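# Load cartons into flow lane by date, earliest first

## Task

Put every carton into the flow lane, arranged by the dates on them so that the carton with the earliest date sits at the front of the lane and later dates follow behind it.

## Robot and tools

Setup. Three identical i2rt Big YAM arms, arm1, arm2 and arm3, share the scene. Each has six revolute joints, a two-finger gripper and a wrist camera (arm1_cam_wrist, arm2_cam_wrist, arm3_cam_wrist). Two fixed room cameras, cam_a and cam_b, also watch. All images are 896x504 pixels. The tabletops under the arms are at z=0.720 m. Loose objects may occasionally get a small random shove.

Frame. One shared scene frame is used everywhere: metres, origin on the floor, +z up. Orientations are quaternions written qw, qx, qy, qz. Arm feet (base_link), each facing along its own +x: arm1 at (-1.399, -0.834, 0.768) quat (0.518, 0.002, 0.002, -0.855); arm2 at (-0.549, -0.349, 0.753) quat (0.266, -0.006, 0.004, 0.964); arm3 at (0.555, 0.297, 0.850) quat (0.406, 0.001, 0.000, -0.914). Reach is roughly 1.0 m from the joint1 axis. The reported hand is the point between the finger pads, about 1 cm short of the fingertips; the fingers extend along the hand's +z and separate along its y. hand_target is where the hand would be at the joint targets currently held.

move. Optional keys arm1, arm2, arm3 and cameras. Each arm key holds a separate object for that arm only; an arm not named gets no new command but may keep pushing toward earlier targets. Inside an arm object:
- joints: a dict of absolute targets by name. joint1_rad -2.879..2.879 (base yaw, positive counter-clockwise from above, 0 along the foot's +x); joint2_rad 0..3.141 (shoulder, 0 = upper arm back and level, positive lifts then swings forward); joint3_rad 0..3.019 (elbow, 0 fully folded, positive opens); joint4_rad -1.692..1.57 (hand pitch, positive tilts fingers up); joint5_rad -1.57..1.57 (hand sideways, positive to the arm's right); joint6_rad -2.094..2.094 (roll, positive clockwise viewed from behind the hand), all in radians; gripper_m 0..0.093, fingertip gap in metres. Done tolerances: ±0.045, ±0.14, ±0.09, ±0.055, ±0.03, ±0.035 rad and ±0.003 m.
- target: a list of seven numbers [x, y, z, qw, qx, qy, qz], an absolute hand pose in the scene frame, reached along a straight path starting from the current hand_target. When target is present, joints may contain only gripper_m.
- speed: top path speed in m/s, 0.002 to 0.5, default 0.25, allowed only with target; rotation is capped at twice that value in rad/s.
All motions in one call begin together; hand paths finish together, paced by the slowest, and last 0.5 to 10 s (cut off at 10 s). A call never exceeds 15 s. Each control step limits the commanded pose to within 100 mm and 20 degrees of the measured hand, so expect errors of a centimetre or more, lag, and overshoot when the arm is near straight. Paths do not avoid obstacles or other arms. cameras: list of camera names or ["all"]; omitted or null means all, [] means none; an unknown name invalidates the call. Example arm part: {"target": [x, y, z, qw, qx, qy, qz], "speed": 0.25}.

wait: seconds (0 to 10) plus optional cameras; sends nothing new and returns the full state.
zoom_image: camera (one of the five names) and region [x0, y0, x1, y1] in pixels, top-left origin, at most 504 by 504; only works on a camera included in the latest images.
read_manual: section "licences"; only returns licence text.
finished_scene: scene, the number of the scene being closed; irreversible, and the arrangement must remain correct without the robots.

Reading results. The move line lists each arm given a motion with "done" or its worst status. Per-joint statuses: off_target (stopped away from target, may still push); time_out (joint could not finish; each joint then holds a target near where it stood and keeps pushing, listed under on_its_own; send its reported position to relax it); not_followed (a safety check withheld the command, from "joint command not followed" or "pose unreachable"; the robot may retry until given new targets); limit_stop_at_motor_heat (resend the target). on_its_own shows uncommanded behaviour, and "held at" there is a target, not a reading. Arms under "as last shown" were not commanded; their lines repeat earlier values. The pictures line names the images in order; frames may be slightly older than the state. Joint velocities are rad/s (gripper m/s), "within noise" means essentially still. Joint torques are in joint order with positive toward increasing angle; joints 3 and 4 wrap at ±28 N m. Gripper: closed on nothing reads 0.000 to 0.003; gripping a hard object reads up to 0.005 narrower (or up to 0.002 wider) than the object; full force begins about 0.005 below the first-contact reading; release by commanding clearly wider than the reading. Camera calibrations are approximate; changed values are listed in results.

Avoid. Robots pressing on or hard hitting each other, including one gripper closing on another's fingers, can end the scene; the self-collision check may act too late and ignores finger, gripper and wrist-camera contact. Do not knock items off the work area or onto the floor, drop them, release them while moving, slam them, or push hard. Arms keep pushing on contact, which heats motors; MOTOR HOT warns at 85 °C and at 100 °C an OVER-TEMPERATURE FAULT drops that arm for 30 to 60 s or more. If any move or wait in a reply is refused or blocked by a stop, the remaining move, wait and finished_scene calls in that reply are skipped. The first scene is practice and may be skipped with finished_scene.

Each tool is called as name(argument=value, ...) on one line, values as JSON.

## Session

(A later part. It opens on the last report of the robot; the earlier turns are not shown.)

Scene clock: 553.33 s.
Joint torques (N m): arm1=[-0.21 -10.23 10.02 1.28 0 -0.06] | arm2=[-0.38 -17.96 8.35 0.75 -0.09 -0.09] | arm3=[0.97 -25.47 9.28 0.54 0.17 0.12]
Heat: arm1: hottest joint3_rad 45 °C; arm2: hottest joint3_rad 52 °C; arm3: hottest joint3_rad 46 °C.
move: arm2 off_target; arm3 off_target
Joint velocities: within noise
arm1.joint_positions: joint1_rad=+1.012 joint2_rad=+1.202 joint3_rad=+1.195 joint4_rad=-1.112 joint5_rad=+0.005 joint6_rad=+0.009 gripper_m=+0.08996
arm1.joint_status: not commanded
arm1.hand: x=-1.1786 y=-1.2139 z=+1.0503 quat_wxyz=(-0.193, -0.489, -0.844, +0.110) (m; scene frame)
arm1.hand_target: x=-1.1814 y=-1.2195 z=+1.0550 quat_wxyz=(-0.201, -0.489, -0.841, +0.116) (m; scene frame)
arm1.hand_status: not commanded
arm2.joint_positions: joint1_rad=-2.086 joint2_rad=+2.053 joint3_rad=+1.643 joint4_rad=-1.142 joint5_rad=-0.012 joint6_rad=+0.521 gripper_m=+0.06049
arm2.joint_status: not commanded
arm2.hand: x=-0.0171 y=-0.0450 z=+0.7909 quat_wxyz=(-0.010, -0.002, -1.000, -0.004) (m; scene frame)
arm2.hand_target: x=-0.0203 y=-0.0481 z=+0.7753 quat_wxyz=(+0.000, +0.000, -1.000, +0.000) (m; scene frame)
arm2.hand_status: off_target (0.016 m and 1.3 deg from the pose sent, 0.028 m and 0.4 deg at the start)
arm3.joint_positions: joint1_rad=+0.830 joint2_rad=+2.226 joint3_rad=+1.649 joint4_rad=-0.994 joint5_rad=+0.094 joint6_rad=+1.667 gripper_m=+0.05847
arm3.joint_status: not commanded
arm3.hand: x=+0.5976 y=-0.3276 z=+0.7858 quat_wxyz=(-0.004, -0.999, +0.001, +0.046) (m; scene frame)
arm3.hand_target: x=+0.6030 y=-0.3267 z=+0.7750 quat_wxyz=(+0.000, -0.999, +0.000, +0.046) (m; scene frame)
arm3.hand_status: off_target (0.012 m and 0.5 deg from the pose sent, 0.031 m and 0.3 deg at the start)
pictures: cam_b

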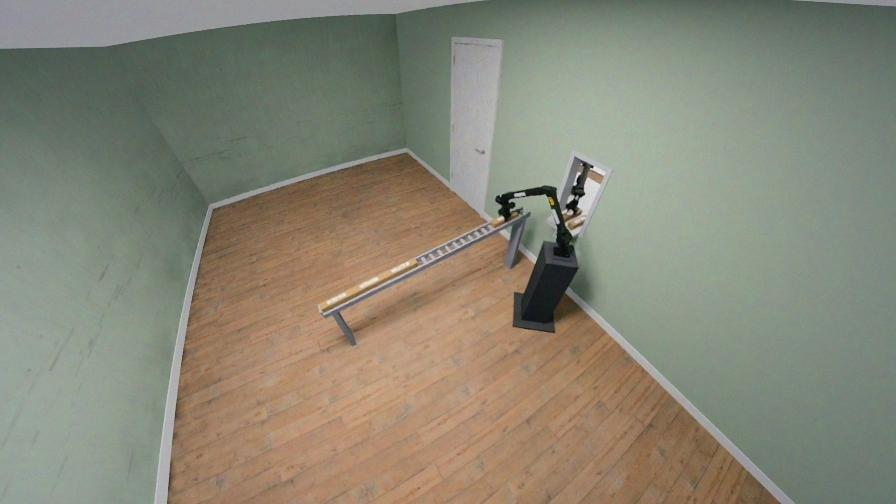

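move(arm3={"target": [0.603, -0.327, 0.755, 0, 0.9989, 0, -0.0462], "speed": 0.06}, arm2={"target": [-0.02, -0.048, 0.767, 0, 0, 1, 0], "speed": 0.06}, cameras=["cam_b"])

zoom_image(camera="cam_b", region=[470, 170, 560, 230])

Scene clock: 557.20 s.
Joint torques (N m): arm1=[-0.26 -10.29 10.03 1.28 0 -0.06] | arm2=[-0.32 -17.2 7.88 1.22 -0.09 -0.08] | arm3=[0.91 -23.18 8.57 0.92 0.16 0.06]
Heat: arm1: hottest joint3_rad 45 °C; arm2: hottest joint3_rad 51 °C; arm3: hottest joint3_rad 46 °C.
move: arm2 off_target; arm3 off_target
Joint velocities: within noise
arm1: as last shown
arm2.joint_positions: joint1_rad=-2.086 joint2_rad=+2.053 joint3_rad=+1.640 joint4_rad=-1.135 joint5_rad=-0.012 joint6_rad=+0.521 gripper_m=+0.06049
arm2.joint_status: not commanded
arm2.hand: x=-0.0167 y=-0.0447 z=+0.7900 quat_wxyz=(-0.012, -0.002, -1.000, -0.005) (m; scene frame)
arm2.hand_target: x=-0.0206 y=-0.0483 z=+0.7674 quat_wxyz=(+0.000, +0.000, -1.000, +0.000) (m; scene frame)
arm2.hand_status: off_target (0.023 m and 1.5 deg from the pose sent, 0.024 m and 1.3 deg at the start)
arm3.joint_positions: joint1_rad=+0.830 joint2_rad=+2.229 joint3_rad=+1.649 joint4_rad=-0.970 joint5_rad=+0.095 joint6_rad=+1.675 gripper_m=+0.05847
arm3.joint_status: not commanded
arm3.hand: x=+0.5981 y=-0.3332 z=+0.7844 quat_wxyz=(-0.015, -0.999, +0.005, +0.045) (m; scene frame)
arm3.hand_target: x=+0.6028 y=-0.3257 z=+0.7559 quat_wxyz=(+0.000, -0.999, +0.000, +0.046) (m; scene frame)
arm3.hand_status: off_target (0.030 m and 1.8 deg from the pose sent, 0.031 m and 0.5 deg at the start)
pictures: cam_b

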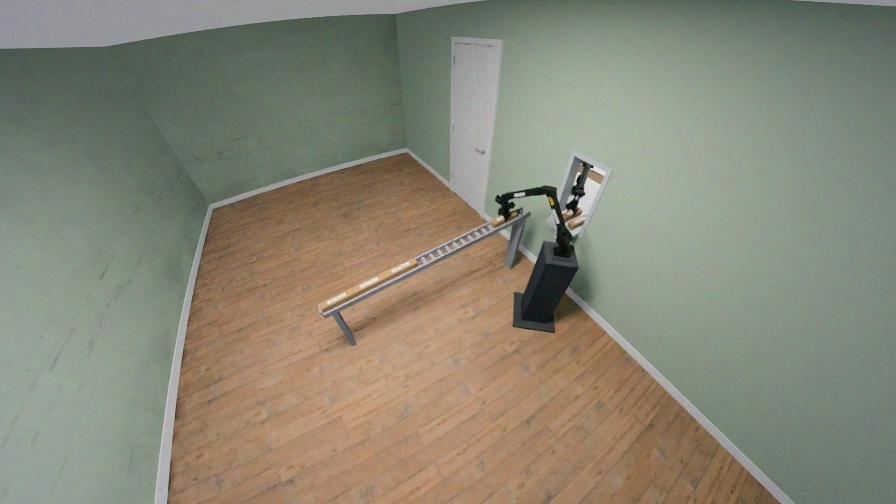

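Scaled by 5.600 from the camera's 896x504 image, which has a finer 1280x720 frame.

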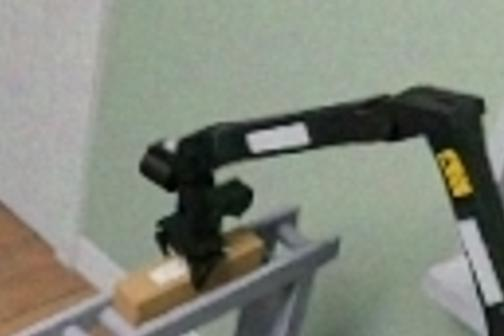

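zoom_image(camera="cam_b", region=[400, 195, 540, 290])

zoom_image(camera="cam_b", region=[310, 240, 450, 330])

Scaled by 3.600 from the camera's 896x504 image, which has a finer 1280x720 frame.

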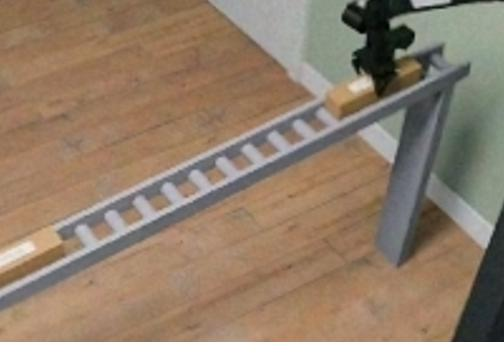

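Scaled by 3.600 from the camera's 896x504 image, which has a finer 1280x720 frame.

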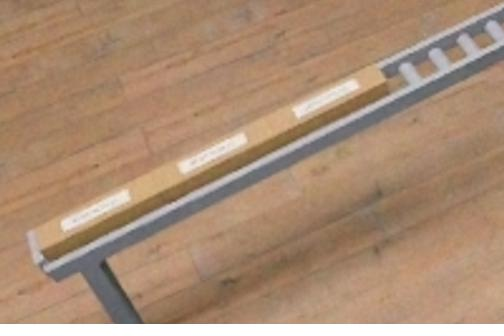

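move(arm3={"target": [0.603, -0.310, 0.815, 0, 0.9989, 0, -0.0462], "speed": 0.1}, arm2={"joints": {"gripper_m": 0.082}}, cameras=[])

move(arm3={"target": [0.603, -0.310, 0.755, 0, 0.9989, 0, -0.0462], "speed": 0.06}, arm2={"target": [-0.02, -0.048, 0.94, 0, 0, 1, 0], "speed": 0.2}, cameras=["cam_b", "arm2_cam_wrist"])

zoom_image(camera="cam_b", region=[470, 170, 560, 230])

Scene clock: 585.70 s.
Joint torques (N m): arm1=[-0.26 -10.23 10 1.29 0 -0.06] | arm2=[-0.38 -17.55 8.13 0.77 -0.06 -0.08] | arm3=[0.91 -29.63 8.17 -0.76 0.12 0.16]
Heat: arm1: hottest joint3_rad 45 °C; arm2: hottest joint3_rad 50 °C; arm3: hottest joint3_rad 43 °C.
move: arm2 done; arm3 off_target
Joint velocities: within noise
arm1: as last shown
arm2.joint_positions: joint1_rad=-2.086 joint2_rad=+2.055 joint3_rad=+1.636 joint4_rad=-1.125 joint5_rad=-0.013 joint6_rad=+0.521 gripper_m=+0.08194
arm2.joint_status: all done
arm2.hand: x=-0.0159 y=-0.0442 z=+0.7875 quat_wxyz=(-0.013, -0.002, -1.000, -0.007) (m; scene frame)
arm2.hand_target: x=-0.0206 y=-0.0483 z=+0.7676 quat_wxyz=(+0.000, +0.000, -1.000, +0.000) (m; scene frame)
arm2.hand_status: not commanded
arm3.joint_positions: joint1_rad=+0.831 joint2_rad=+2.182 joint3_rad=+1.609 joint4_rad=-1.001 joint5_rad=+0.095 joint6_rad=+1.667 gripper_m=+0.05847
arm3.joint_status: not commanded
arm3.hand: x=+0.5970 y=-0.3164 z=+0.7996 quat_wxyz=(-0.003, -0.999, +0.000, +0.047) (m; scene frame)
arm3.hand_target: x=+0.6029 y=-0.3101 z=+0.8144 quat_wxyz=(+0.000, -0.999, +0.000, +0.046) (m; scene frame)
arm3.hand_status: off_target (0.018 m and 0.4 deg from the pose sent, 0.039 m and 1.9 deg at the start)
pictures: none
No camera images: "cameras" was empty.

Scene clock: 587.50 s.
Joint torques (N m): arm1=[-0.21 -10.29 10.02 1.28 0 -0.06] | arm2=[-0.67 -17.85 14.42 -0.27 0.01 -0.12] | arm3=[0.85 -23 8.16 0.79 0.13 0.1]
Heat: arm1: hottest joint3_rad 45 °C; arm2: hottest joint3_rad 50 °C; arm3: hottest joint3_rad 43 °C.
move: arm2 off_target; arm3 off_target
Joint velocities: within noise
arm1: as last shown
arm2.joint_positions: joint1_rad=-2.086 joint2_rad=+1.943 joint3_rad=+1.834 joint4_rad=-1.499 joint5_rad=-0.014 joint6_rad=+0.521 gripper_m=+0.08195
arm2.joint_status: not commanded
arm2.hand: x=-0.0354 y=-0.0526 z=+0.9257 quat_wxyz=(+0.015, -0.002, -1.000, +0.009) (m; scene frame)
arm2.hand_target: x=-0.0209 y=-0.0485 z=+0.9401 quat_wxyz=(-0.001, +0.000, -1.000, +0.000) (m; scene frame)
arm2.hand_status: off_target (0.022 m and 2.0 deg from the pose sent, 0.153 m and 1.7 deg at the start)
arm3.joint_positions: joint1_rad=+0.833 joint2_rad=+2.196 joint3_rad=+1.583 joint4_rad=-0.932 joint5_rad=+0.095 joint6_rad=+1.672 gripper_m=+0.05847
arm3.joint_status: not commanded
arm3.hand: x=+0.5987 y=-0.3185 z=+0.7832 quat_wxyz=(-0.018, -0.999, +0.002, +0.045) (m; scene frame)
arm3.hand_target: x=+0.6027 y=-0.3090 z=+0.7559 quat_wxyz=(+0.000, -0.999, +0.000, +0.046) (m; scene frame)
arm3.hand_status: off_target (0.030 m and 2.0 deg from the pose sent, 0.046 m and 0.4 deg at the start)
pictures: arm2_cam_wrist, cam_b
camera_calibration:
arm2_cam_wrist: T_world_to_cam=[[0.00053347, -0.999524, 0.0308617, -0.0831096], [-0.807108, 0.0177905, 0.590136, -0.565879], [-0.590404, -0.0252235, -0.806714, 0.847489], [0, 0, 0, 1]] pos_world=[0.0436798, -0.0516261, 1.02019]

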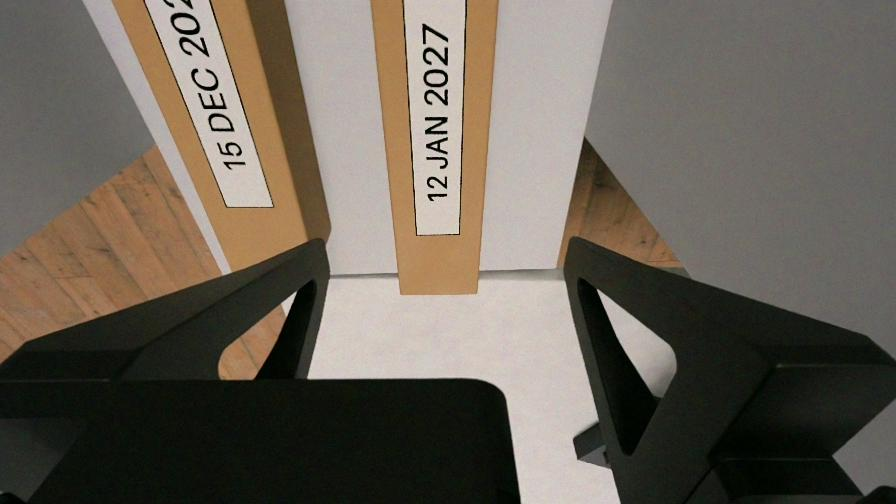

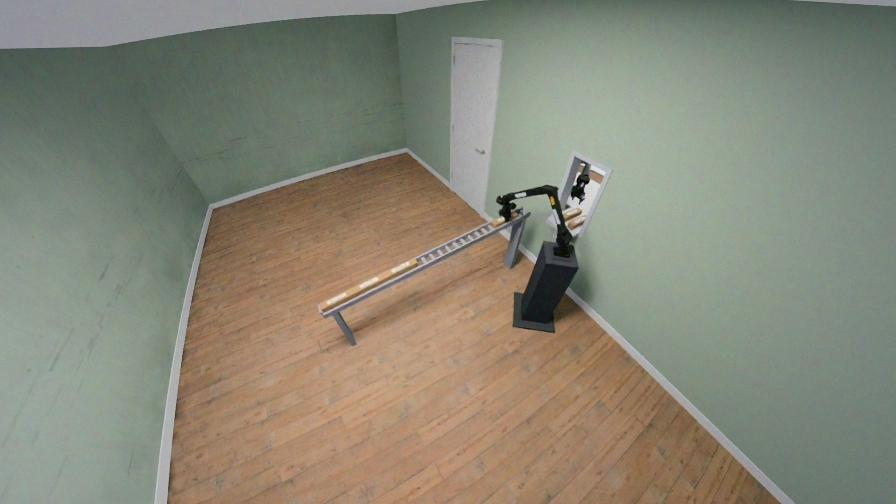

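Scaled by 5.600 from the camera's 896x504 image, which has a finer 1280x720 frame.

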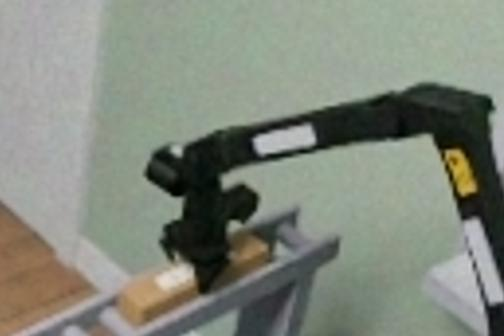

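move(arm3={"joints": {"gripper_m": 0.075}}, arm2={"target": [-0.22, -0.12, 0.97, 0, 0, 1, 0], "speed": 0.25}, cameras=["cam_b", "arm3_cam_wrist"])

wait(seconds=1, cameras=["cam_b", "arm3_cam_wrist"])

Scene clock: 592.80 s.
Joint torques (N m): arm1=[-0.26 -10.23 10 1.29 -0.01 -0.06] | arm2=[0.5 -9.76 8.88 0.53 0 0.11] | arm3=[0.67 -23.71 8.03 0.61 0.14 0.11]
Heat: arm1: hottest joint3_rad 45 °C; arm2: hottest joint3_rad 50 °C; arm3: hottest joint3_rad 43 °C.
move: arm2 done; arm3 done
Joint velocities: within noise
arm1: as last shown
arm2.joint_positions: joint1_rad=-2.017 joint2_rad=+1.393 joint3_rad=+1.272 joint4_rad=-1.438 joint5_rad=-0.014 joint6_rad=+0.584 gripper_m=+0.08195
arm2.joint_status: not commanded
arm2.hand: x=-0.2154 y=-0.1219 z=+0.9771 quat_wxyz=(-0.006, +0.001, -1.000, -0.003) (m; scene frame)
arm2.hand_target: x=-0.2200 y=-0.1200 z=+0.9701 quat_wxyz=(+0.000, +0.000, -1.000, +0.000) (m; scene frame)
arm2.hand_status: done (0.009 m and 0.8 deg from the pose sent, 0.202 m and 2.1 deg at the start)
arm3.joint_positions: joint1_rad=+0.833 joint2_rad=+2.204 joint3_rad=+1.583 joint4_rad=-0.926 joint5_rad=+0.095 joint6_rad=+1.672 gripper_m=+0.07494
arm3.joint_status: all done
arm3.hand: x=+0.5987 y=-0.3183 z=+0.7782 quat_wxyz=(-0.016, -0.999, +0.002, +0.045) (m; scene frame)
arm3.hand_target: x=+0.6027 y=-0.3090 z=+0.7559 quat_wxyz=(+0.000, -0.999, +0.000, +0.046) (m; scene frame)
arm3.hand_status: not commanded
pictures: arm3_cam_wrist, cam_b
camera_calibration:
arm3_cam_wrist: T_world_to_cam=[[0.0181623, 0.999162, -0.0366696, 0.336589], [0.853462, 0.00361226, 0.521142, -0.913503], [0.520838, -0.0407612, -0.852682, 0.461795], [0, 0, 0, 1]] pos_world=[0.533007, -0.314184, 0.882172]

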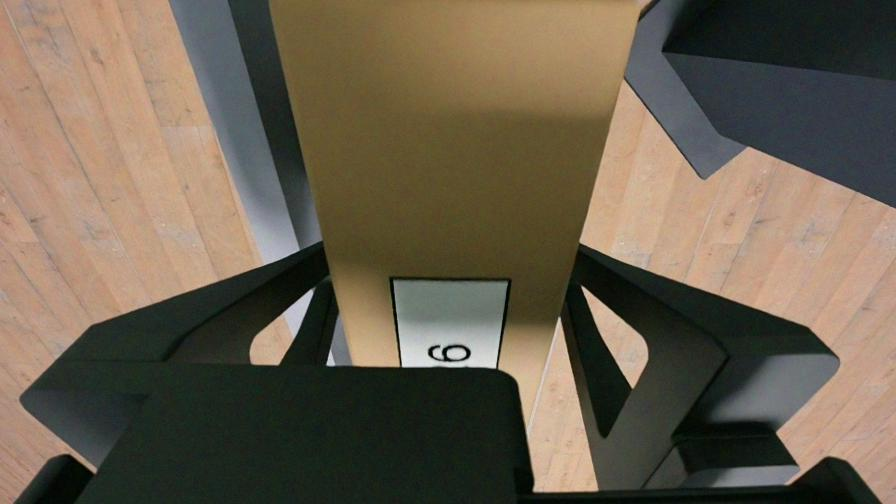

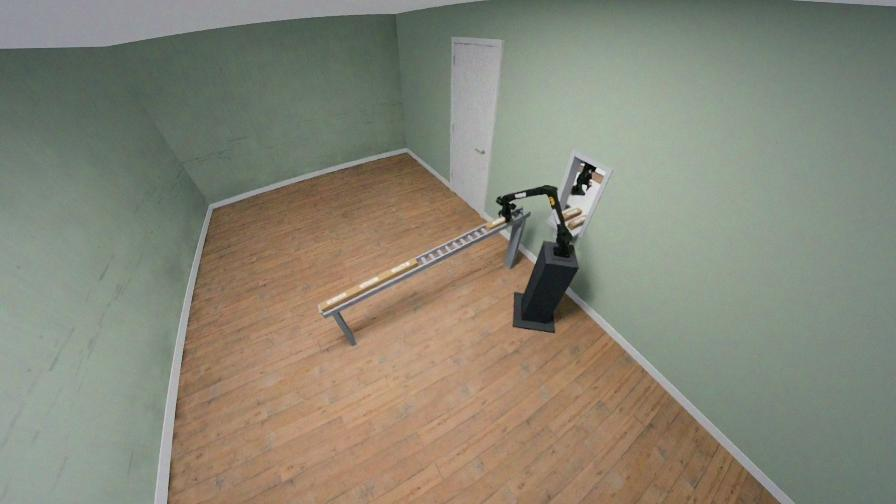

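Scene clock: 593.80 s.
Joint torques (N m): arm1=[-0.26 -10.23 10.02 1.28 0 -0.06] | arm2=[0.5 -9.76 8.87 0.53 0 0.09] | arm3=[0.73 -23.47 8.02 0.65 0.15 0.11]
Heat: arm1: hottest joint3_rad 45 °C; arm2: hottest joint3_rad 50 °C; arm3: hottest joint3_rad 43 °C.
Joint velocities: within noise
arm1.joint_positions: joint1_rad=+1.012 joint2_rad=+1.202 joint3_rad=+1.195 joint4_rad=-1.112 joint5_rad=+0.005 joint6_rad=+0.009 gripper_m=+0.08996
arm1.joint_status: not commanded
arm1.hand: x=-1.1786 y=-1.2139 z=+1.0503 quat_wxyz=(-0.193, -0.489, -0.844, +0.110) (m; scene frame)
arm1.hand_target: x=-1.1814 y=-1.2195 z=+1.0550 quat_wxyz=(-0.201, -0.489, -0.841, +0.116) (m; scene frame)
arm1.hand_status: not commanded
arm2.joint_positions: joint1_rad=-2.017 joint2_rad=+1.393 joint3_rad=+1.272 joint4_rad=-1.438 joint5_rad=-0.014 joint6_rad=+0.584 gripper_m=+0.08195
arm2.joint_status: not commanded
arm2.hand: x=-0.2154 y=-0.1219 z=+0.9771 quat_wxyz=(-0.006, +0.001, -1.000, -0.003) (m; scene frame)
arm2.hand_target: x=-0.2200 y=-0.1200 z=+0.9701 quat_wxyz=(+0.000, +0.000, -1.000, +0.000) (m; scene frame)
arm2.hand_status: done (0.009 m and 0.8 deg from the pose sent, 0.202 m and 2.1 deg at the start)
arm3.joint_positions: joint1_rad=+0.833 joint2_rad=+2.204 joint3_rad=+1.583 joint4_rad=-0.926 joint5_rad=+0.095 joint6_rad=+1.672 gripper_m=+0.07494
arm3.joint_status: all done
arm3.hand: x=+0.5987 y=-0.3183 z=+0.7782 quat_wxyz=(-0.016, -0.999, +0.002, +0.045) (m; scene frame)
arm3.hand_target: x=+0.6027 y=-0.3090 z=+0.7559 quat_wxyz=(+0.000, -0.999, +0.000, +0.046) (m; scene frame)
arm3.hand_status: not commanded
wait: 1.00 s; at rest by 0.27 s
pictures: arm3_cam_wrist, cam_b
camera_calibration:
arm3_cam_wrist: T_world_to_cam=[[0.0181623, 0.999162, -0.0366696, 0.336589], [0.853462, 0.00361226, 0.521142, -0.913503], [0.520838, -0.0407612, -0.852682, 0.461795], [0, 0, 0, 1]] pos_world=[0.533007, -0.314184, 0.882172]

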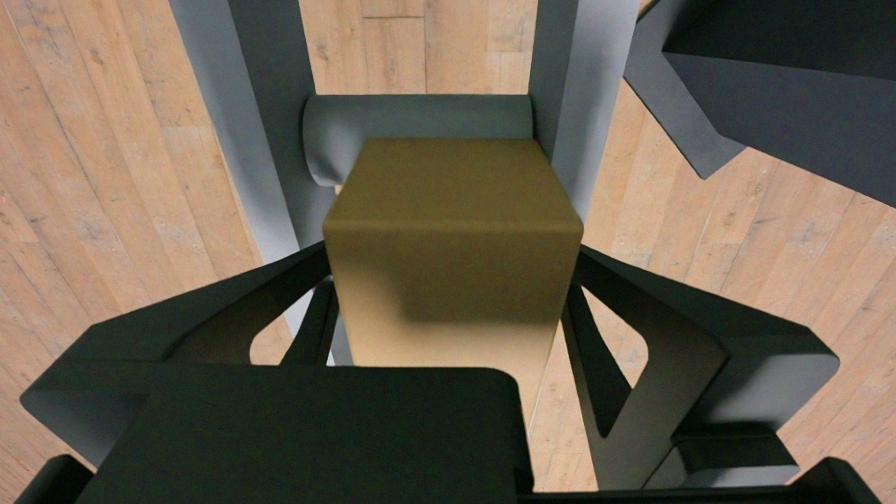

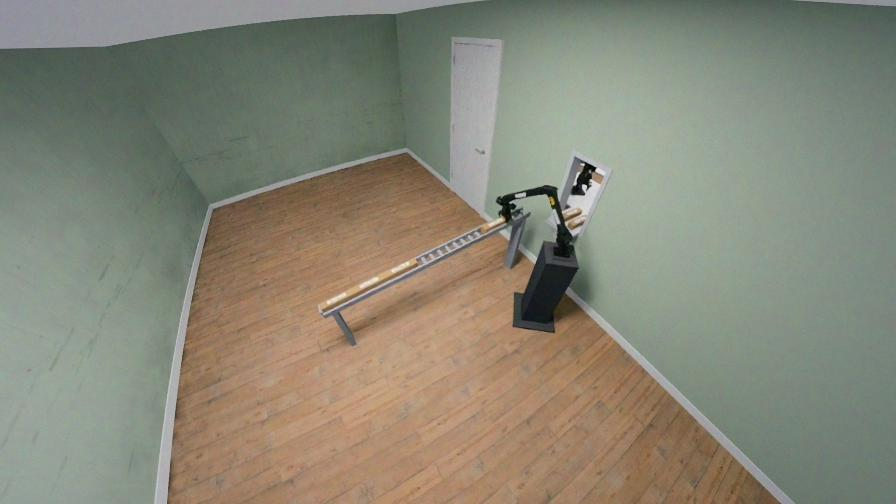

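move(arm3={"target": [0.60, -0.318, 0.90, 0, 1, 0, 0], "speed": 0.2}, cameras=["cam_b", "arm3_cam_wrist"])

move(arm3={"joints": {"joint1_rad": -0.468, "joint2_rad": 1.534, "joint3_rad": 1.085, "joint4_rad": -1.122, "joint5_rad": 0, "joint6_rad": 0.368, "gripper_m": 0.085}}, cameras=["cam_b", "arm3_cam_wrist"])

zoom_image(camera="cam_b", region=[310, 200, 540, 330])

Scene clock: 601.30 s.
Joint torques (N m): arm1=[-0.26 -10.29 10.02 1.28 0 -0.06] | arm2=[0.56 -9.7 8.9 0.53 -0.01 0.09] | arm3=[-0.38 -24.94 13.46 -0.06 0.03 -0.03]
Heat: arm1: hottest joint3_rad 45 °C; arm2: hottest joint3_rad 49 °C; arm3: hottest joint3_rad 43 °C.
move: arm3 off_target
Joint velocities: within noise
arm1, arm2: as last shown
arm2.joint_positions: joint1_rad=-2.017 joint2_rad=+1.393 joint3_rad=+1.272 joint4_rad=-1.438 joint5_rad=-0.014 joint6_rad=+0.585 gripper_m=+0.08195
arm2.hand: x=-0.2154 y=-0.1219 z=+0.9771 quat_wxyz=(-0.006, +0.000, -1.000, -0.003) (m; scene frame)
arm3.joint_positions: joint1_rad=+0.819 joint2_rad=+2.051 joint3_rad=+1.656 joint4_rad=-1.195 joint5_rad=+0.005 joint6_rad=+1.654 gripper_m=+0.07494
arm3.joint_status: not commanded
arm3.hand: x=+0.6043 y=-0.3052 z=+0.8923 quat_wxyz=(+0.010, -1.000, -0.001, +0.002) (m; scene frame)
arm3.hand_target: x=+0.5998 y=-0.3176 z=+0.9001 quat_wxyz=(+0.000, -1.000, +0.000, +0.000) (m; scene frame)
arm3.hand_status: off_target (0.016 m and 1.1 deg from the pose sent, 0.122 m and 5.5 deg at the start)
pictures: arm3_cam_wrist, cam_b
camera_calibration:
arm3_cam_wrist: T_world_to_cam=[[0.0145574, 0.999755, 0.0166974, 0.282359], [0.806076, -0.0216148, 0.591418, -1.01954], [0.591634, 0.00484983, -0.806192, 0.486324], [0, 0, 0, 1]] pos_world=[0.529992, -0.306685, 0.990331]

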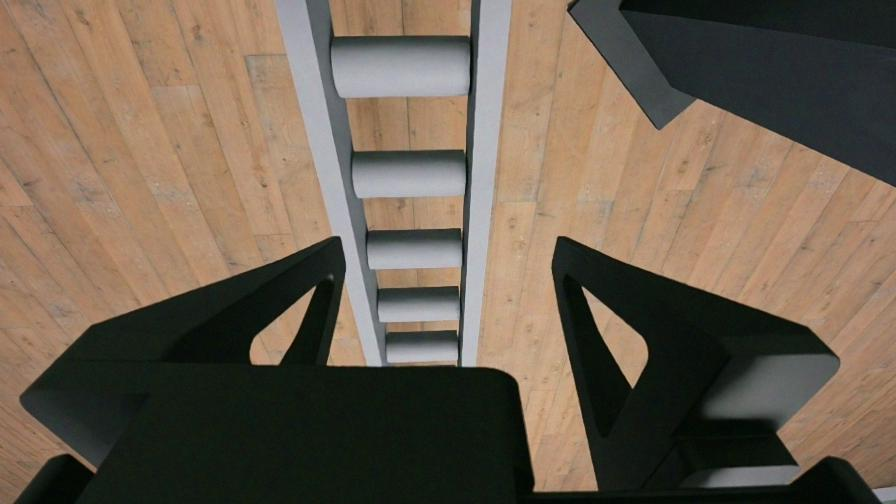

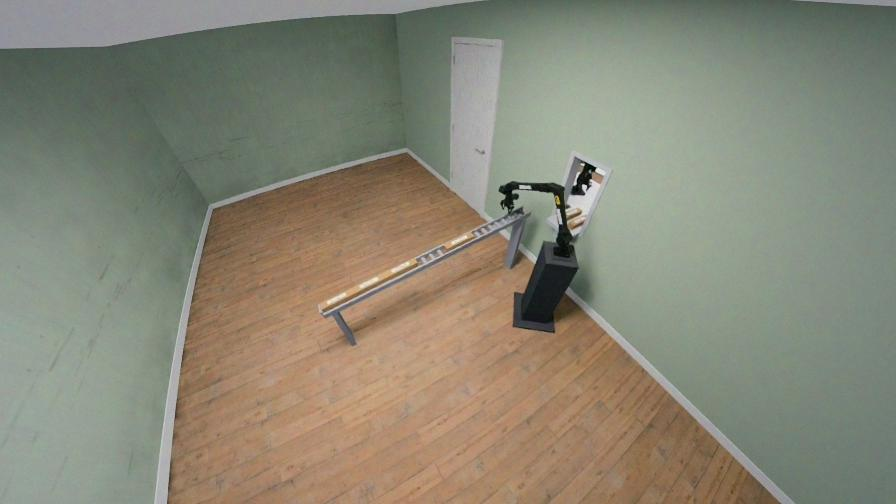

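Scene clock: 603.00 s.
Joint torques (N m): arm1=[-0.21 -10.29 10.02 1.28 0 -0.06] | arm2=[0.56 -9.7 8.88 0.53 0 0.09] | arm3=[-2.32 -15.91 9.73 0.51 0.1 0.21]
Heat: arm1: hottest joint3_rad 45 °C; arm2: hottest joint3_rad 49 °C; arm3: hottest joint3_rad 43 °C.
move: arm3 done
Joint velocities: within noise
arm1, arm2: as last shown
arm3.joint_positions: joint1_rad=-0.440 joint2_rad=+1.532 joint3_rad=+1.087 joint4_rad=-1.126 joint5_rad=-0.001 joint6_rad=+0.355 gripper_m=+0.08491
arm3.joint_status: all done
arm3.hand: x=+0.1670 y=+0.1359 z=+0.9505 quat_wxyz=(+0.000, -1.000, -0.020, -0.001) (m; scene frame)
arm3.hand_target: x=+0.1626 y=+0.1467 z=+0.9490 quat_wxyz=(+0.000, -1.000, +0.000, -0.001) (m; scene frame)
arm3.hand_status: not commanded
pictures: arm3_cam_wrist, cam_b
camera_calibration:
arm3_cam_wrist: T_world_to_cam=[[-0.0250619, 0.999681, -0.00303295, -0.127852], [0.801425, 0.021905, 0.597693, -0.703025], [0.597569, 0.0125487, -0.801719, 0.783597], [0, 0, 0, 1]] pos_world=[0.0919642, 0.133378, 1.04803]

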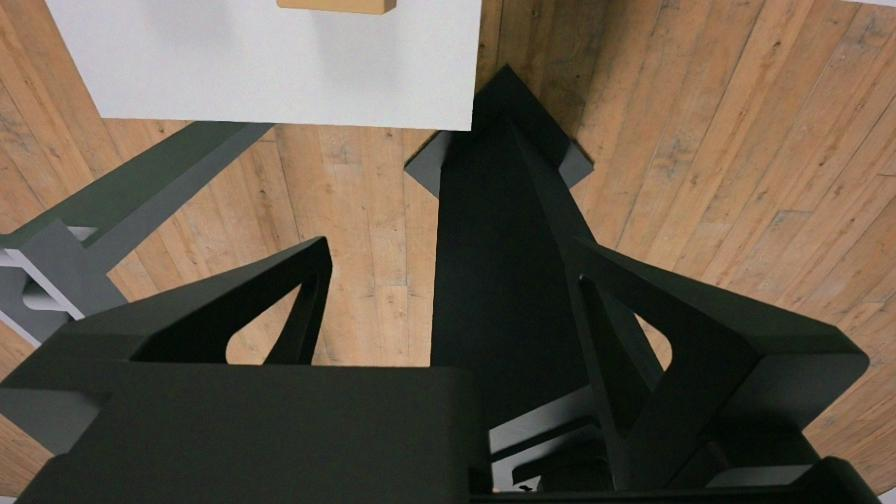

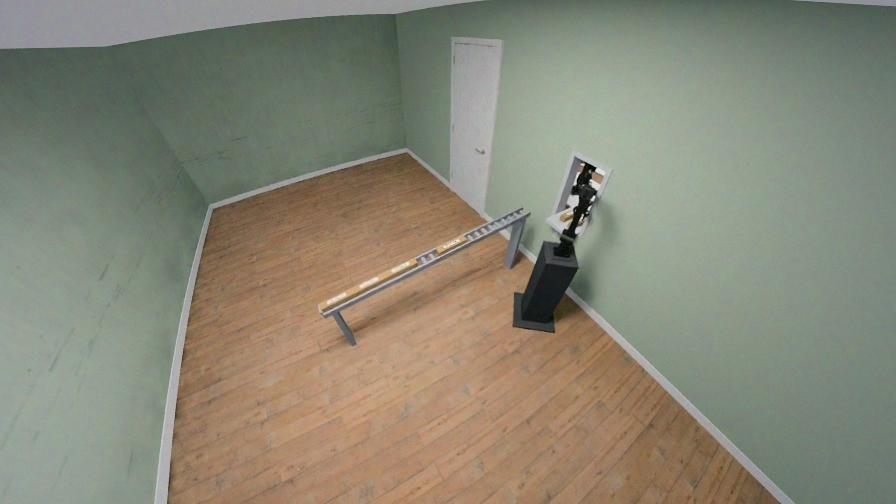

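Scaled by 2.191 from the camera's 896x504 image, which has a finer 1280x720 frame.

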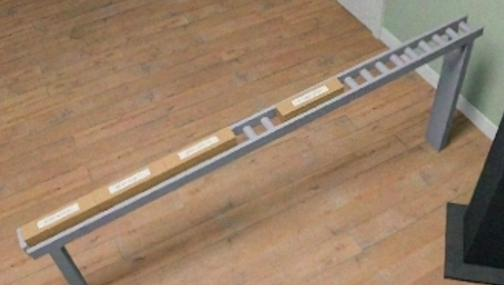

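move(arm3={"target": [-0.03, 0.0735, 0.885, 0, 1, 0, 0], "speed": 0.3}, cameras=["arm3_cam_wrist"])

Scene clock: 614.67 s.
Joint torques (N m): arm1=[-0.21 -10.23 10 1.28 0 -0.06] | arm2=[0.5 -9.7 8.88 0.51 0 0.09] | arm3=[-2.26 -18.55 23.35 3.18 1.15 -1.51]
Heat: arm1: hottest joint3_rad 45 °C; arm2: hottest joint3_rad 49 °C; arm3: hottest joint3_rad 44 °C.
move: arm3 off_target
Joint velocities: within noise
arm1, arm2: as last shown
arm3.joint_positions: joint1_rad=-0.427 joint2_rad=+1.943 joint3_rad=+1.394 joint4_rad=-1.214 joint5_rad=-0.009 joint6_rad=+0.539 gripper_m=+0.08494
arm3.joint_status: not commanded
arm3.hand: x=+0.0948 y=+0.0969 z=+0.8671 quat_wxyz=(+0.040, -0.993, +0.065, -0.088) (m; scene frame)
arm3.hand_target: x=+0.0095 y=+0.0846 z=+0.8913 quat_wxyz=(+0.008, -1.000, +0.006, +0.005) (m; scene frame)
arm3.hand_status: off_target (0.128 m and 13.4 deg from the pose sent, 0.217 m and 2.4 deg at the start; pose on its path clipped on 36 of 56 steps)
pictures: arm3_cam_wrist
camera_calibration:
arm3_cam_wrist: T_world_to_cam=[[0.137631, 0.986263, 0.0913436, -0.18688], [0.674696, -0.160869, 0.720352, -0.671099], [0.72515, -0.0375137, -0.687568, 0.654097], [0, 0, 0, 1]] pos_world=[0.00418947, 0.100892, 0.950233]

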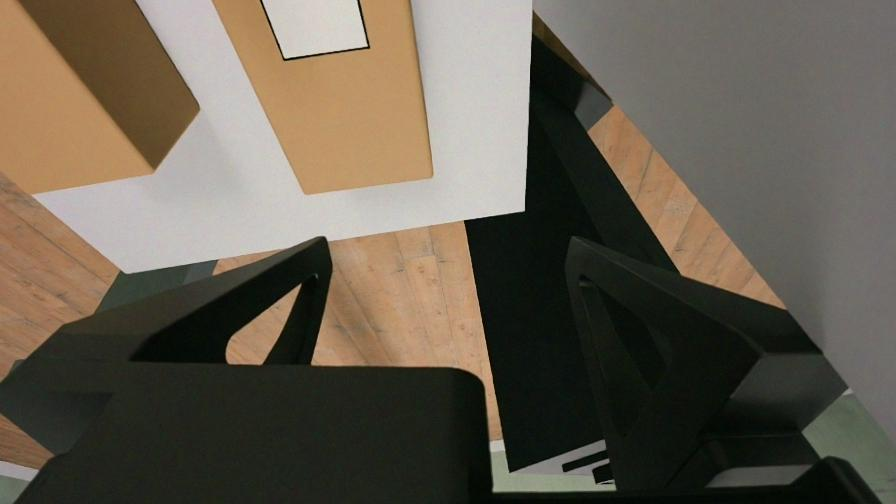

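move(arm3={"target": [0.20, 0.09, 0.93, 0, 1, 0, 0], "speed": 0.2}, cameras=["arm3_cam_wrist"])

Scene clock: 620.13 s.
Joint torques (N m): arm1=[-0.21 -10.29 10.03 1.28 0 -0.05] | arm2=[0.62 -9.64 8.9 0.54 0 0.09] | arm3=[0.97 -16.5 9.03 0.57 0.02 0.15]
Heat: arm1: hottest joint3_rad 45 °C; arm2: hottest joint3_rad 48 °C; arm3: hottest joint3_rad 47 °C.
move: arm3 done
Joint velocities: within noise
arm1, arm2: as last shown
arm3.joint_positions: joint1_rad=-0.315 joint2_rad=+1.542 joint3_rad=+1.035 joint4_rad=-1.070 joint5_rad=+0.002 joint6_rad=+0.522 gripper_m=+0.08494
arm3.joint_status: not commanded
arm3.hand: x=+0.1975 y=+0.0934 z=+0.9290 quat_wxyz=(+0.003, -1.000, +0.000, -0.003) (m; scene frame)
arm3.hand_target: x=+0.2000 y=+0.0900 z=+0.9299 quat_wxyz=(+0.000, -1.000, +0.000, +0.000) (m; scene frame)
arm3.hand_status: done (0.004 m and 0.5 deg from the pose sent, 0.123 m and 13.4 deg at the start)
pictures: arm3_cam_wrist
camera_calibration:
arm3_cam_wrist: T_world_to_cam=[[0.0165024, 0.99986, 0.00279923, -0.0983911], [0.799338, -0.0148746, 0.600698, -0.71274], [0.600655, -0.00767546, -0.799471, 0.747773], [0, 0, 0, 1]] pos_world=[0.12219, 0.093515, 1.02624]

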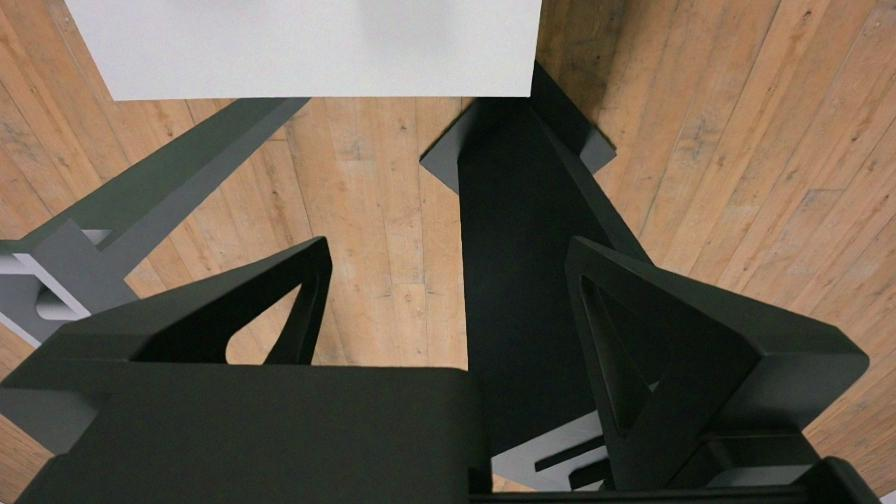

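move(arm3={"target": [0.12, 0.058, 0.93, 0, 1, 0, 0], "speed": 0.25}, cameras=[])

move(arm3={"target": [-0.03, 0.0715, 0.885, 0, 1, 0, 0], "speed": 0.25}, cameras=["arm3_cam_wrist"])

Scene clock: 625.73 s.
Joint torques (N m): arm1=[-0.21 -10.29 10.02 1.28 0 -0.06] | arm2=[0.56 -9.7 8.88 0.51 0 0.09] | arm3=[-0.56 -16.91 13.89 0.09 0.02 -0.02]
Heat: arm1: hottest joint3_rad 45 °C; arm2: hottest joint3_rad 48 °C; arm3: hottest joint3_rad 47 °C.
move: arm3 off_target
Joint velocities: within noise
arm1, arm2: as last shown
arm3.joint_positions: joint1_rad=-0.321 joint2_rad=+1.709 joint3_rad=+1.240 joint4_rad=-1.109 joint5_rad=+0.002 joint6_rad=+0.513 gripper_m=+0.08494
arm3.joint_status: not commanded
arm3.hand: x=+0.1363 y=+0.0616 z=+0.9268 quat_wxyz=(+0.003, -1.000, -0.001, -0.004) (m; scene frame)
arm3.hand_target: x=+0.1205 y=+0.0584 z=+0.9300 quat_wxyz=(+0.000, -1.000, +0.000, +0.000) (m; scene frame)
arm3.hand_status: off_target (0.017 m and 0.6 deg from the pose sent, 0.085 m and 0.5 deg at the start)
pictures: none
No camera images: "cameras" was empty.

Scene clock: 627.33 s.
Joint torques (N m): arm1=[-0.21 -10.23 10.02 1.29 0 -0.06] | arm2=[0.5 -9.7 8.88 0.51 0 0.09] | arm3=[-0.32 -23.36 14.28 0.03 0 -0.04]
Heat: arm1: hottest joint3_rad 45 °C; arm2: hottest joint3_rad 48 °C; arm3: hottest joint3_rad 47 °C.
move: arm3 off_target
Joint velocities: within noise
arm1, arm2: as last shown
arm3.joint_positions: joint1_rad=-0.463 joint2_rad=+2.067 joint3_rad=+1.671 joint4_rad=-1.179 joint5_rad=+0.002 joint6_rad=+0.378 gripper_m=+0.08494
arm3.joint_status: not commanded
arm3.hand: x=-0.0169 y=+0.0748 z=+0.8871 quat_wxyz=(+0.002, -1.000, +0.003, -0.002) (m; scene frame)
arm3.hand_target: x=-0.0296 y=+0.0717 z=+0.8851 quat_wxyz=(+0.000, -1.000, +0.000, +0.001) (m; scene frame)
arm3.hand_status: off_target (0.014 m and 0.5 deg from the pose sent, 0.172 m and 0.6 deg at the start)
pictures: arm3_cam_wrist
camera_calibration:
arm3_cam_wrist: T_world_to_cam=[[0.0210468, 0.999778, 0.00113444, -0.0744702], [0.800332, -0.0175282, 0.5993, -0.514937], [0.599187, -0.0117054, -0.800524, 0.844135], [0, 0, 0, 1]] pos_world=[-0.0921066, 0.0753087, 0.984436]

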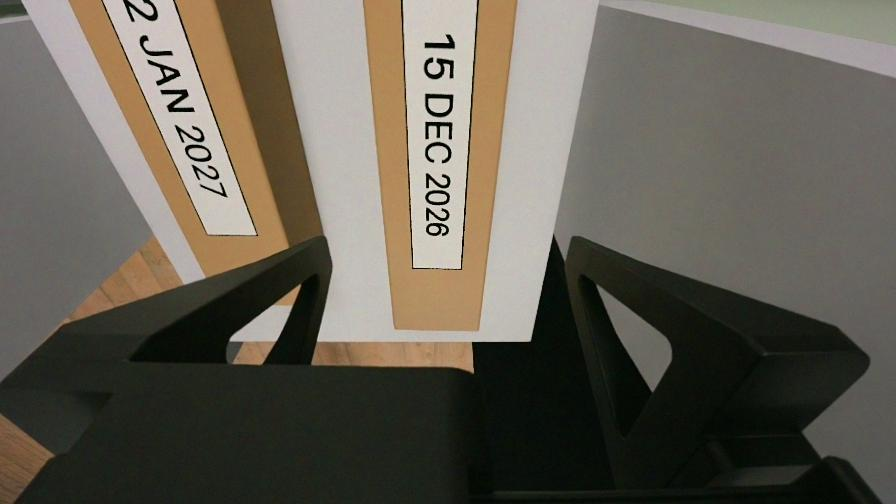

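move(arm3={"target": [-0.035, 0.0645, 0.768, 0, 1, 0, 0], "speed": 0.12}, cameras=["arm3_cam_wrist"])

move(arm3={"joints": {"gripper_m": 0.05}}, cameras=[])

move(arm3={"target": [-0.03, 0.066, 0.96, 0, 1, 0, 0], "speed": 0.2}, cameras=["arm3_cam_wrist"])

Scene clock: 646.00 s.
Joint torques (N m): arm1=[-0.26 -10.23 10.02 1.28 0 -0.05] | arm2=[0.5 -9.7 8.9 0.51 0 0.09] | arm3=[0.44 -25.29 9.51 0.73 0 0.05]
Heat: arm1: hottest joint3_rad 45 °C; arm2: hottest joint3_rad 47 °C; arm3: hottest joint3_rad 46 °C.
move: arm3 off_target
Joint velocities: within noise
arm1, arm2: as last shown
arm3.joint_positions: joint1_rad=-0.463 joint2_rad=+2.237 joint3_rad=+1.671 joint4_rad=-0.987 joint5_rad=+0.002 joint6_rad=+0.378 gripper_m=+0.08494
arm3.joint_status: not commanded
arm3.hand: x=-0.0379 y=+0.0665 z=+0.7845 quat_wxyz=(-0.002, -1.000, +0.002, +0.008) (m; scene frame)
arm3.hand_target: x=-0.0346 y=+0.0647 z=+0.7684 quat_wxyz=(+0.000, -1.000, +0.000, +0.000) (m; scene frame)
arm3.hand_status: off_target (0.017 m and 1.0 deg from the pose sent, 0.121 m and 0.5 deg at the start)
pictures: arm3_cam_wrist
camera_calibration:
arm3_cam_wrist: T_world_to_cam=[[0.0206093, 0.999762, -0.0071799, -0.0591623], [0.812311, -0.0125576, 0.58309, -0.424001], [0.582861, -0.0178494, -0.812376, 0.783621], [0, 0, 0, 1]] pos_world=[-0.111102, 0.0678109, 0.883401]

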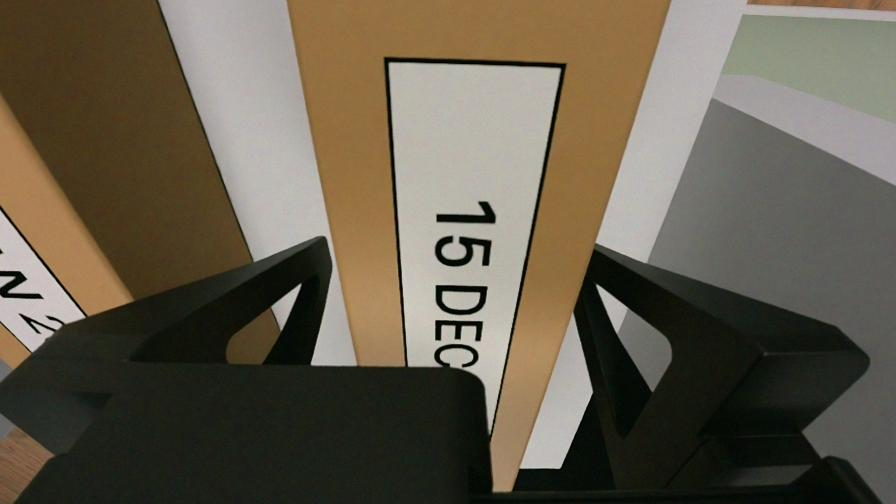

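Scene clock: 646.57 s.
Joint torques (N m): arm1=[-0.21 -10.23 10.03 1.26 0 -0.06] | arm2=[0.5 -9.64 8.88 0.53 0 0.09] | arm3=[0.56 -25.23 9.39 0.77 -0.01 0.06]
Heat: arm1: hottest joint3_rad 45 °C; arm2: hottest joint3_rad 47 °C; arm3: hottest joint3_rad 46 °C.
move: arm3 off_target
Joint velocities: within noise
arm1.joint_positions: joint1_rad=+1.012 joint2_rad=+1.202 joint3_rad=+1.195 joint4_rad=-1.112 joint5_rad=+0.005 joint6_rad=+0.009 gripper_m=+0.08996
arm1.joint_status: not commanded
arm1.hand: x=-1.1786 y=-1.2139 z=+1.0503 quat_wxyz=(-0.193, -0.489, -0.844, +0.110) (m; scene frame)
arm1.hand_target: x=-1.1814 y=-1.2195 z=+1.0550 quat_wxyz=(-0.201, -0.489, -0.841, +0.116) (m; scene frame)
arm1.hand_status: not commanded
arm2.joint_positions: joint1_rad=-2.017 joint2_rad=+1.393 joint3_rad=+1.272 joint4_rad=-1.438 joint5_rad=-0.014 joint6_rad=+0.585 gripper_m=+0.08195
arm2.joint_status: not commanded
arm2.hand: x=-0.2154 y=-0.1219 z=+0.9771 quat_wxyz=(-0.006, +0.000, -1.000, -0.003) (m; scene frame)
arm2.hand_target: x=-0.2200 y=-0.1200 z=+0.9701 quat_wxyz=(+0.000, +0.000, -1.000, +0.000) (m; scene frame)
arm2.hand_status: not commanded
arm3.joint_positions: joint1_rad=-0.463 joint2_rad=+2.237 joint3_rad=+1.671 joint4_rad=-0.987 joint5_rad=+0.003 joint6_rad=+0.378 gripper_m=+0.05824
arm3.joint_status: gripper_m off_target (ended at +0.05826, target +0.05000)
arm3.hand: x=-0.0380 y=+0.0666 z=+0.7845 quat_wxyz=(-0.002, -1.000, +0.003, +0.008) (m; scene frame)
arm3.hand_target: x=-0.0346 y=+0.0648 z=+0.7684 quat_wxyz=(+0.000, -1.000, +0.000, +0.000) (m; scene frame)
arm3.hand_status: not commanded
pictures: none
No camera images: "cameras" was empty.

Scene clock: 648.40 s.
Joint torques (N m): arm1=[-0.21 -10.29 10.02 1.28 0 -0.06] | arm2=[0.56 -9.76 8.9 0.53 0 0.09] | arm3=[0.56 -27.46 15.65 -0.12 -0.01 0.05]
Heat: arm1: hottest joint3_rad 45 °C; arm2: hottest joint3_rad 47 °C; arm3: hottest joint3_rad 46 °C.
move: arm3 off_target
Joint velocities: within noise
arm1, arm2: as last shown
arm3.joint_positions: joint1_rad=-0.463 joint2_rad=+2.049 joint3_rad=+1.769 joint4_rad=-1.345 joint5_rad=+0.003 joint6_rad=+0.378 gripper_m=+0.05824
arm3.joint_status: not commanded
arm3.hand: x=-0.0139 y=+0.0760 z=+0.9329 quat_wxyz=(+0.012, -1.000, +0.003, -0.026) (m; scene frame)
arm3.hand_target: x=-0.0286 y=+0.0666 z=+0.9604 quat_wxyz=(+0.000, -1.000, +0.000, +0.000) (m; scene frame)
arm3.hand_status: off_target (0.033 m and 3.3 deg from the pose sent, 0.176 m and 1.0 deg at the start)
pictures: arm3_cam_wrist
camera_calibration:
arm3_cam_wrist: T_world_to_cam=[[0.0204564, 0.999562, 0.0213951, -0.0948159], [0.77059, -0.0293976, 0.636653, -0.579118], [0.637003, 0.00346325, -0.770853, 0.850737], [0, 0, 0, 1]] pos_world=[-0.09372, 0.0748034, 1.02652]

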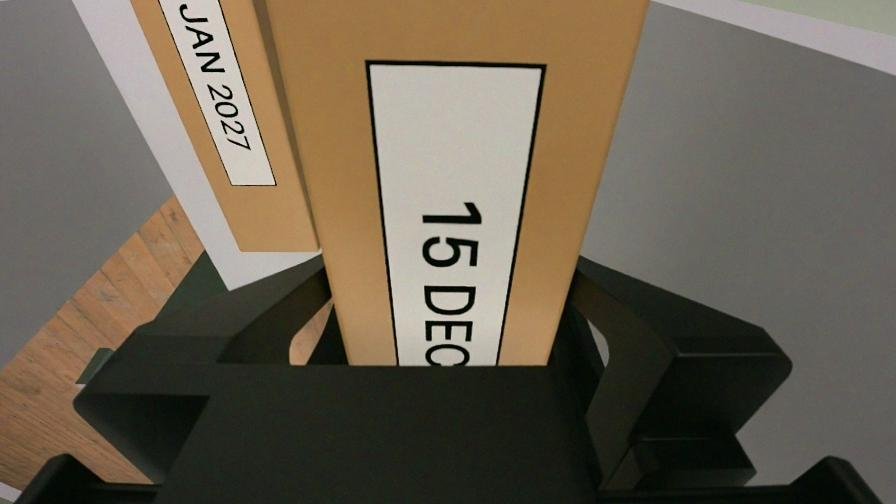

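move(arm3={"target": [0.60, -0.335, 0.92, 0, 0.9989, 0, -0.0462], "speed": 0.4}, cameras=["cam_b"])

move(arm3={"target": [0.603, -0.333, 0.765, 0, 0.9989, 0, -0.0462], "speed": 0.12}, cameras=["cam_b"])

zoom_image(camera="cam_b", region=[310, 170, 570, 330])

Scene clock: 655.70 s.
Joint torques (N m): arm1=[-0.21 -10.23 10.03 1.28 0 -0.06] | arm2=[0.56 -9.7 8.9 0.51 0 0.09] | arm3=[-0.67 -25.35 15.54 -0.13 0.28 0.14]
Heat: arm1: hottest joint3_rad 45 °C; arm2: hottest joint3_rad 47 °C; arm3: hottest joint3_rad 47 °C.
move: arm3 off_target
Joint velocities: within noise
arm1, arm2: as last shown
arm3.joint_positions: joint1_rad=+0.841 joint2_rad=+2.077 joint3_rad=+1.739 joint4_rad=-1.277 joint5_rad=+0.091 joint6_rad=+1.661 gripper_m=+0.05824
arm3.joint_status: not commanded
arm3.hand: x=+0.6035 y=-0.3150 z=+0.9073 quat_wxyz=(+0.018, -0.999, -0.009, +0.046) (m; scene frame)
arm3.hand_target: x=+0.5997 y=-0.3339 z=+0.9203 quat_wxyz=(-0.001, -0.999, +0.000, +0.046) (m; scene frame)
arm3.hand_status: off_target (0.024 m and 2.3 deg from the pose sent, 0.739 m and 8.4 deg at the start)
pictures: cam_b

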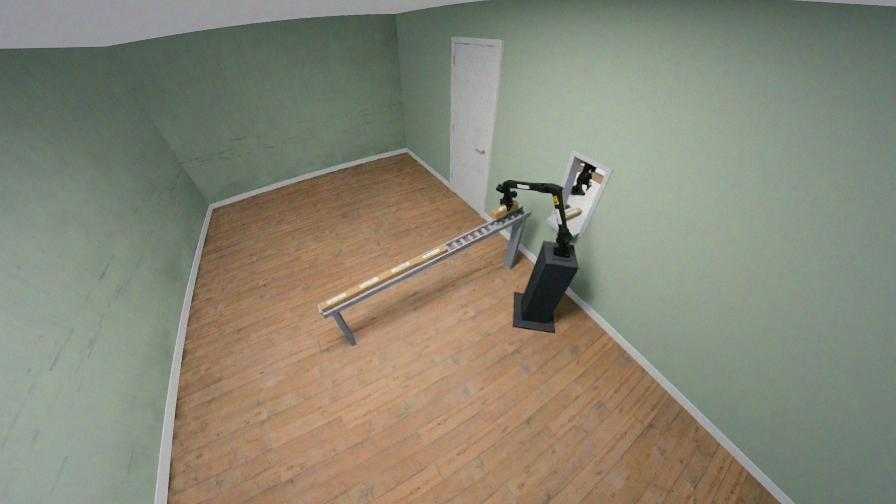

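Scene clock: 657.67 s.
Joint torques (N m): arm1=[-0.15 -10.23 10.03 1.28 0 -0.05] | arm2=[0.56 -9.7 8.9 0.53 0 0.09] | arm3=[-0.21 -25.7 9.46 0.51 0.26 0.14]
Heat: arm1: hottest joint3_rad 45 °C; arm2: hottest joint3_rad 47 °C; arm3: hottest joint3_rad 47 °C.
move: arm3 off_target
Joint velocities: within noise
arm1, arm2: as last shown
arm3.joint_positions: joint1_rad=+0.841 joint2_rad=+2.251 joint3_rad=+1.671 joint4_rad=-0.988 joint5_rad=+0.092 joint6_rad=+1.666 gripper_m=+0.05824
arm3.joint_status: not commanded
arm3.hand: x=+0.6056 y=-0.3335 z=+0.7776 quat_wxyz=(-0.006, -0.999, -0.005, +0.045) (m; scene frame)
arm3.hand_target: x=+0.6029 y=-0.3327 z=+0.7651 quat_wxyz=(+0.000, -0.999, +0.000, +0.046) (m; scene frame)
arm3.hand_status: off_target (0.013 m and 0.9 deg from the pose sent, 0.143 m and 2.3 deg at the start)
pictures: cam_b

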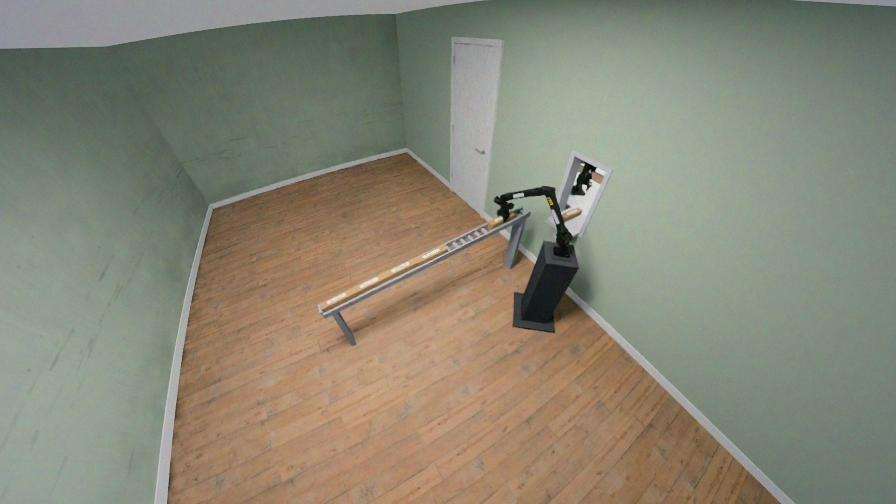

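Scaled by 1.938 from the camera's 896x504 image, which has a finer 1280x720 frame.

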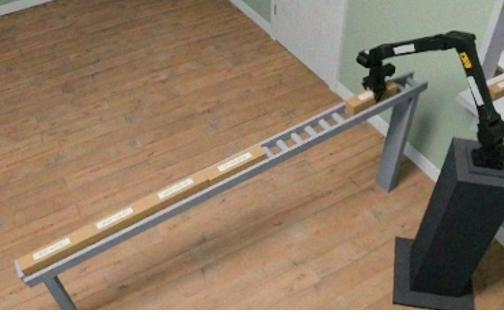

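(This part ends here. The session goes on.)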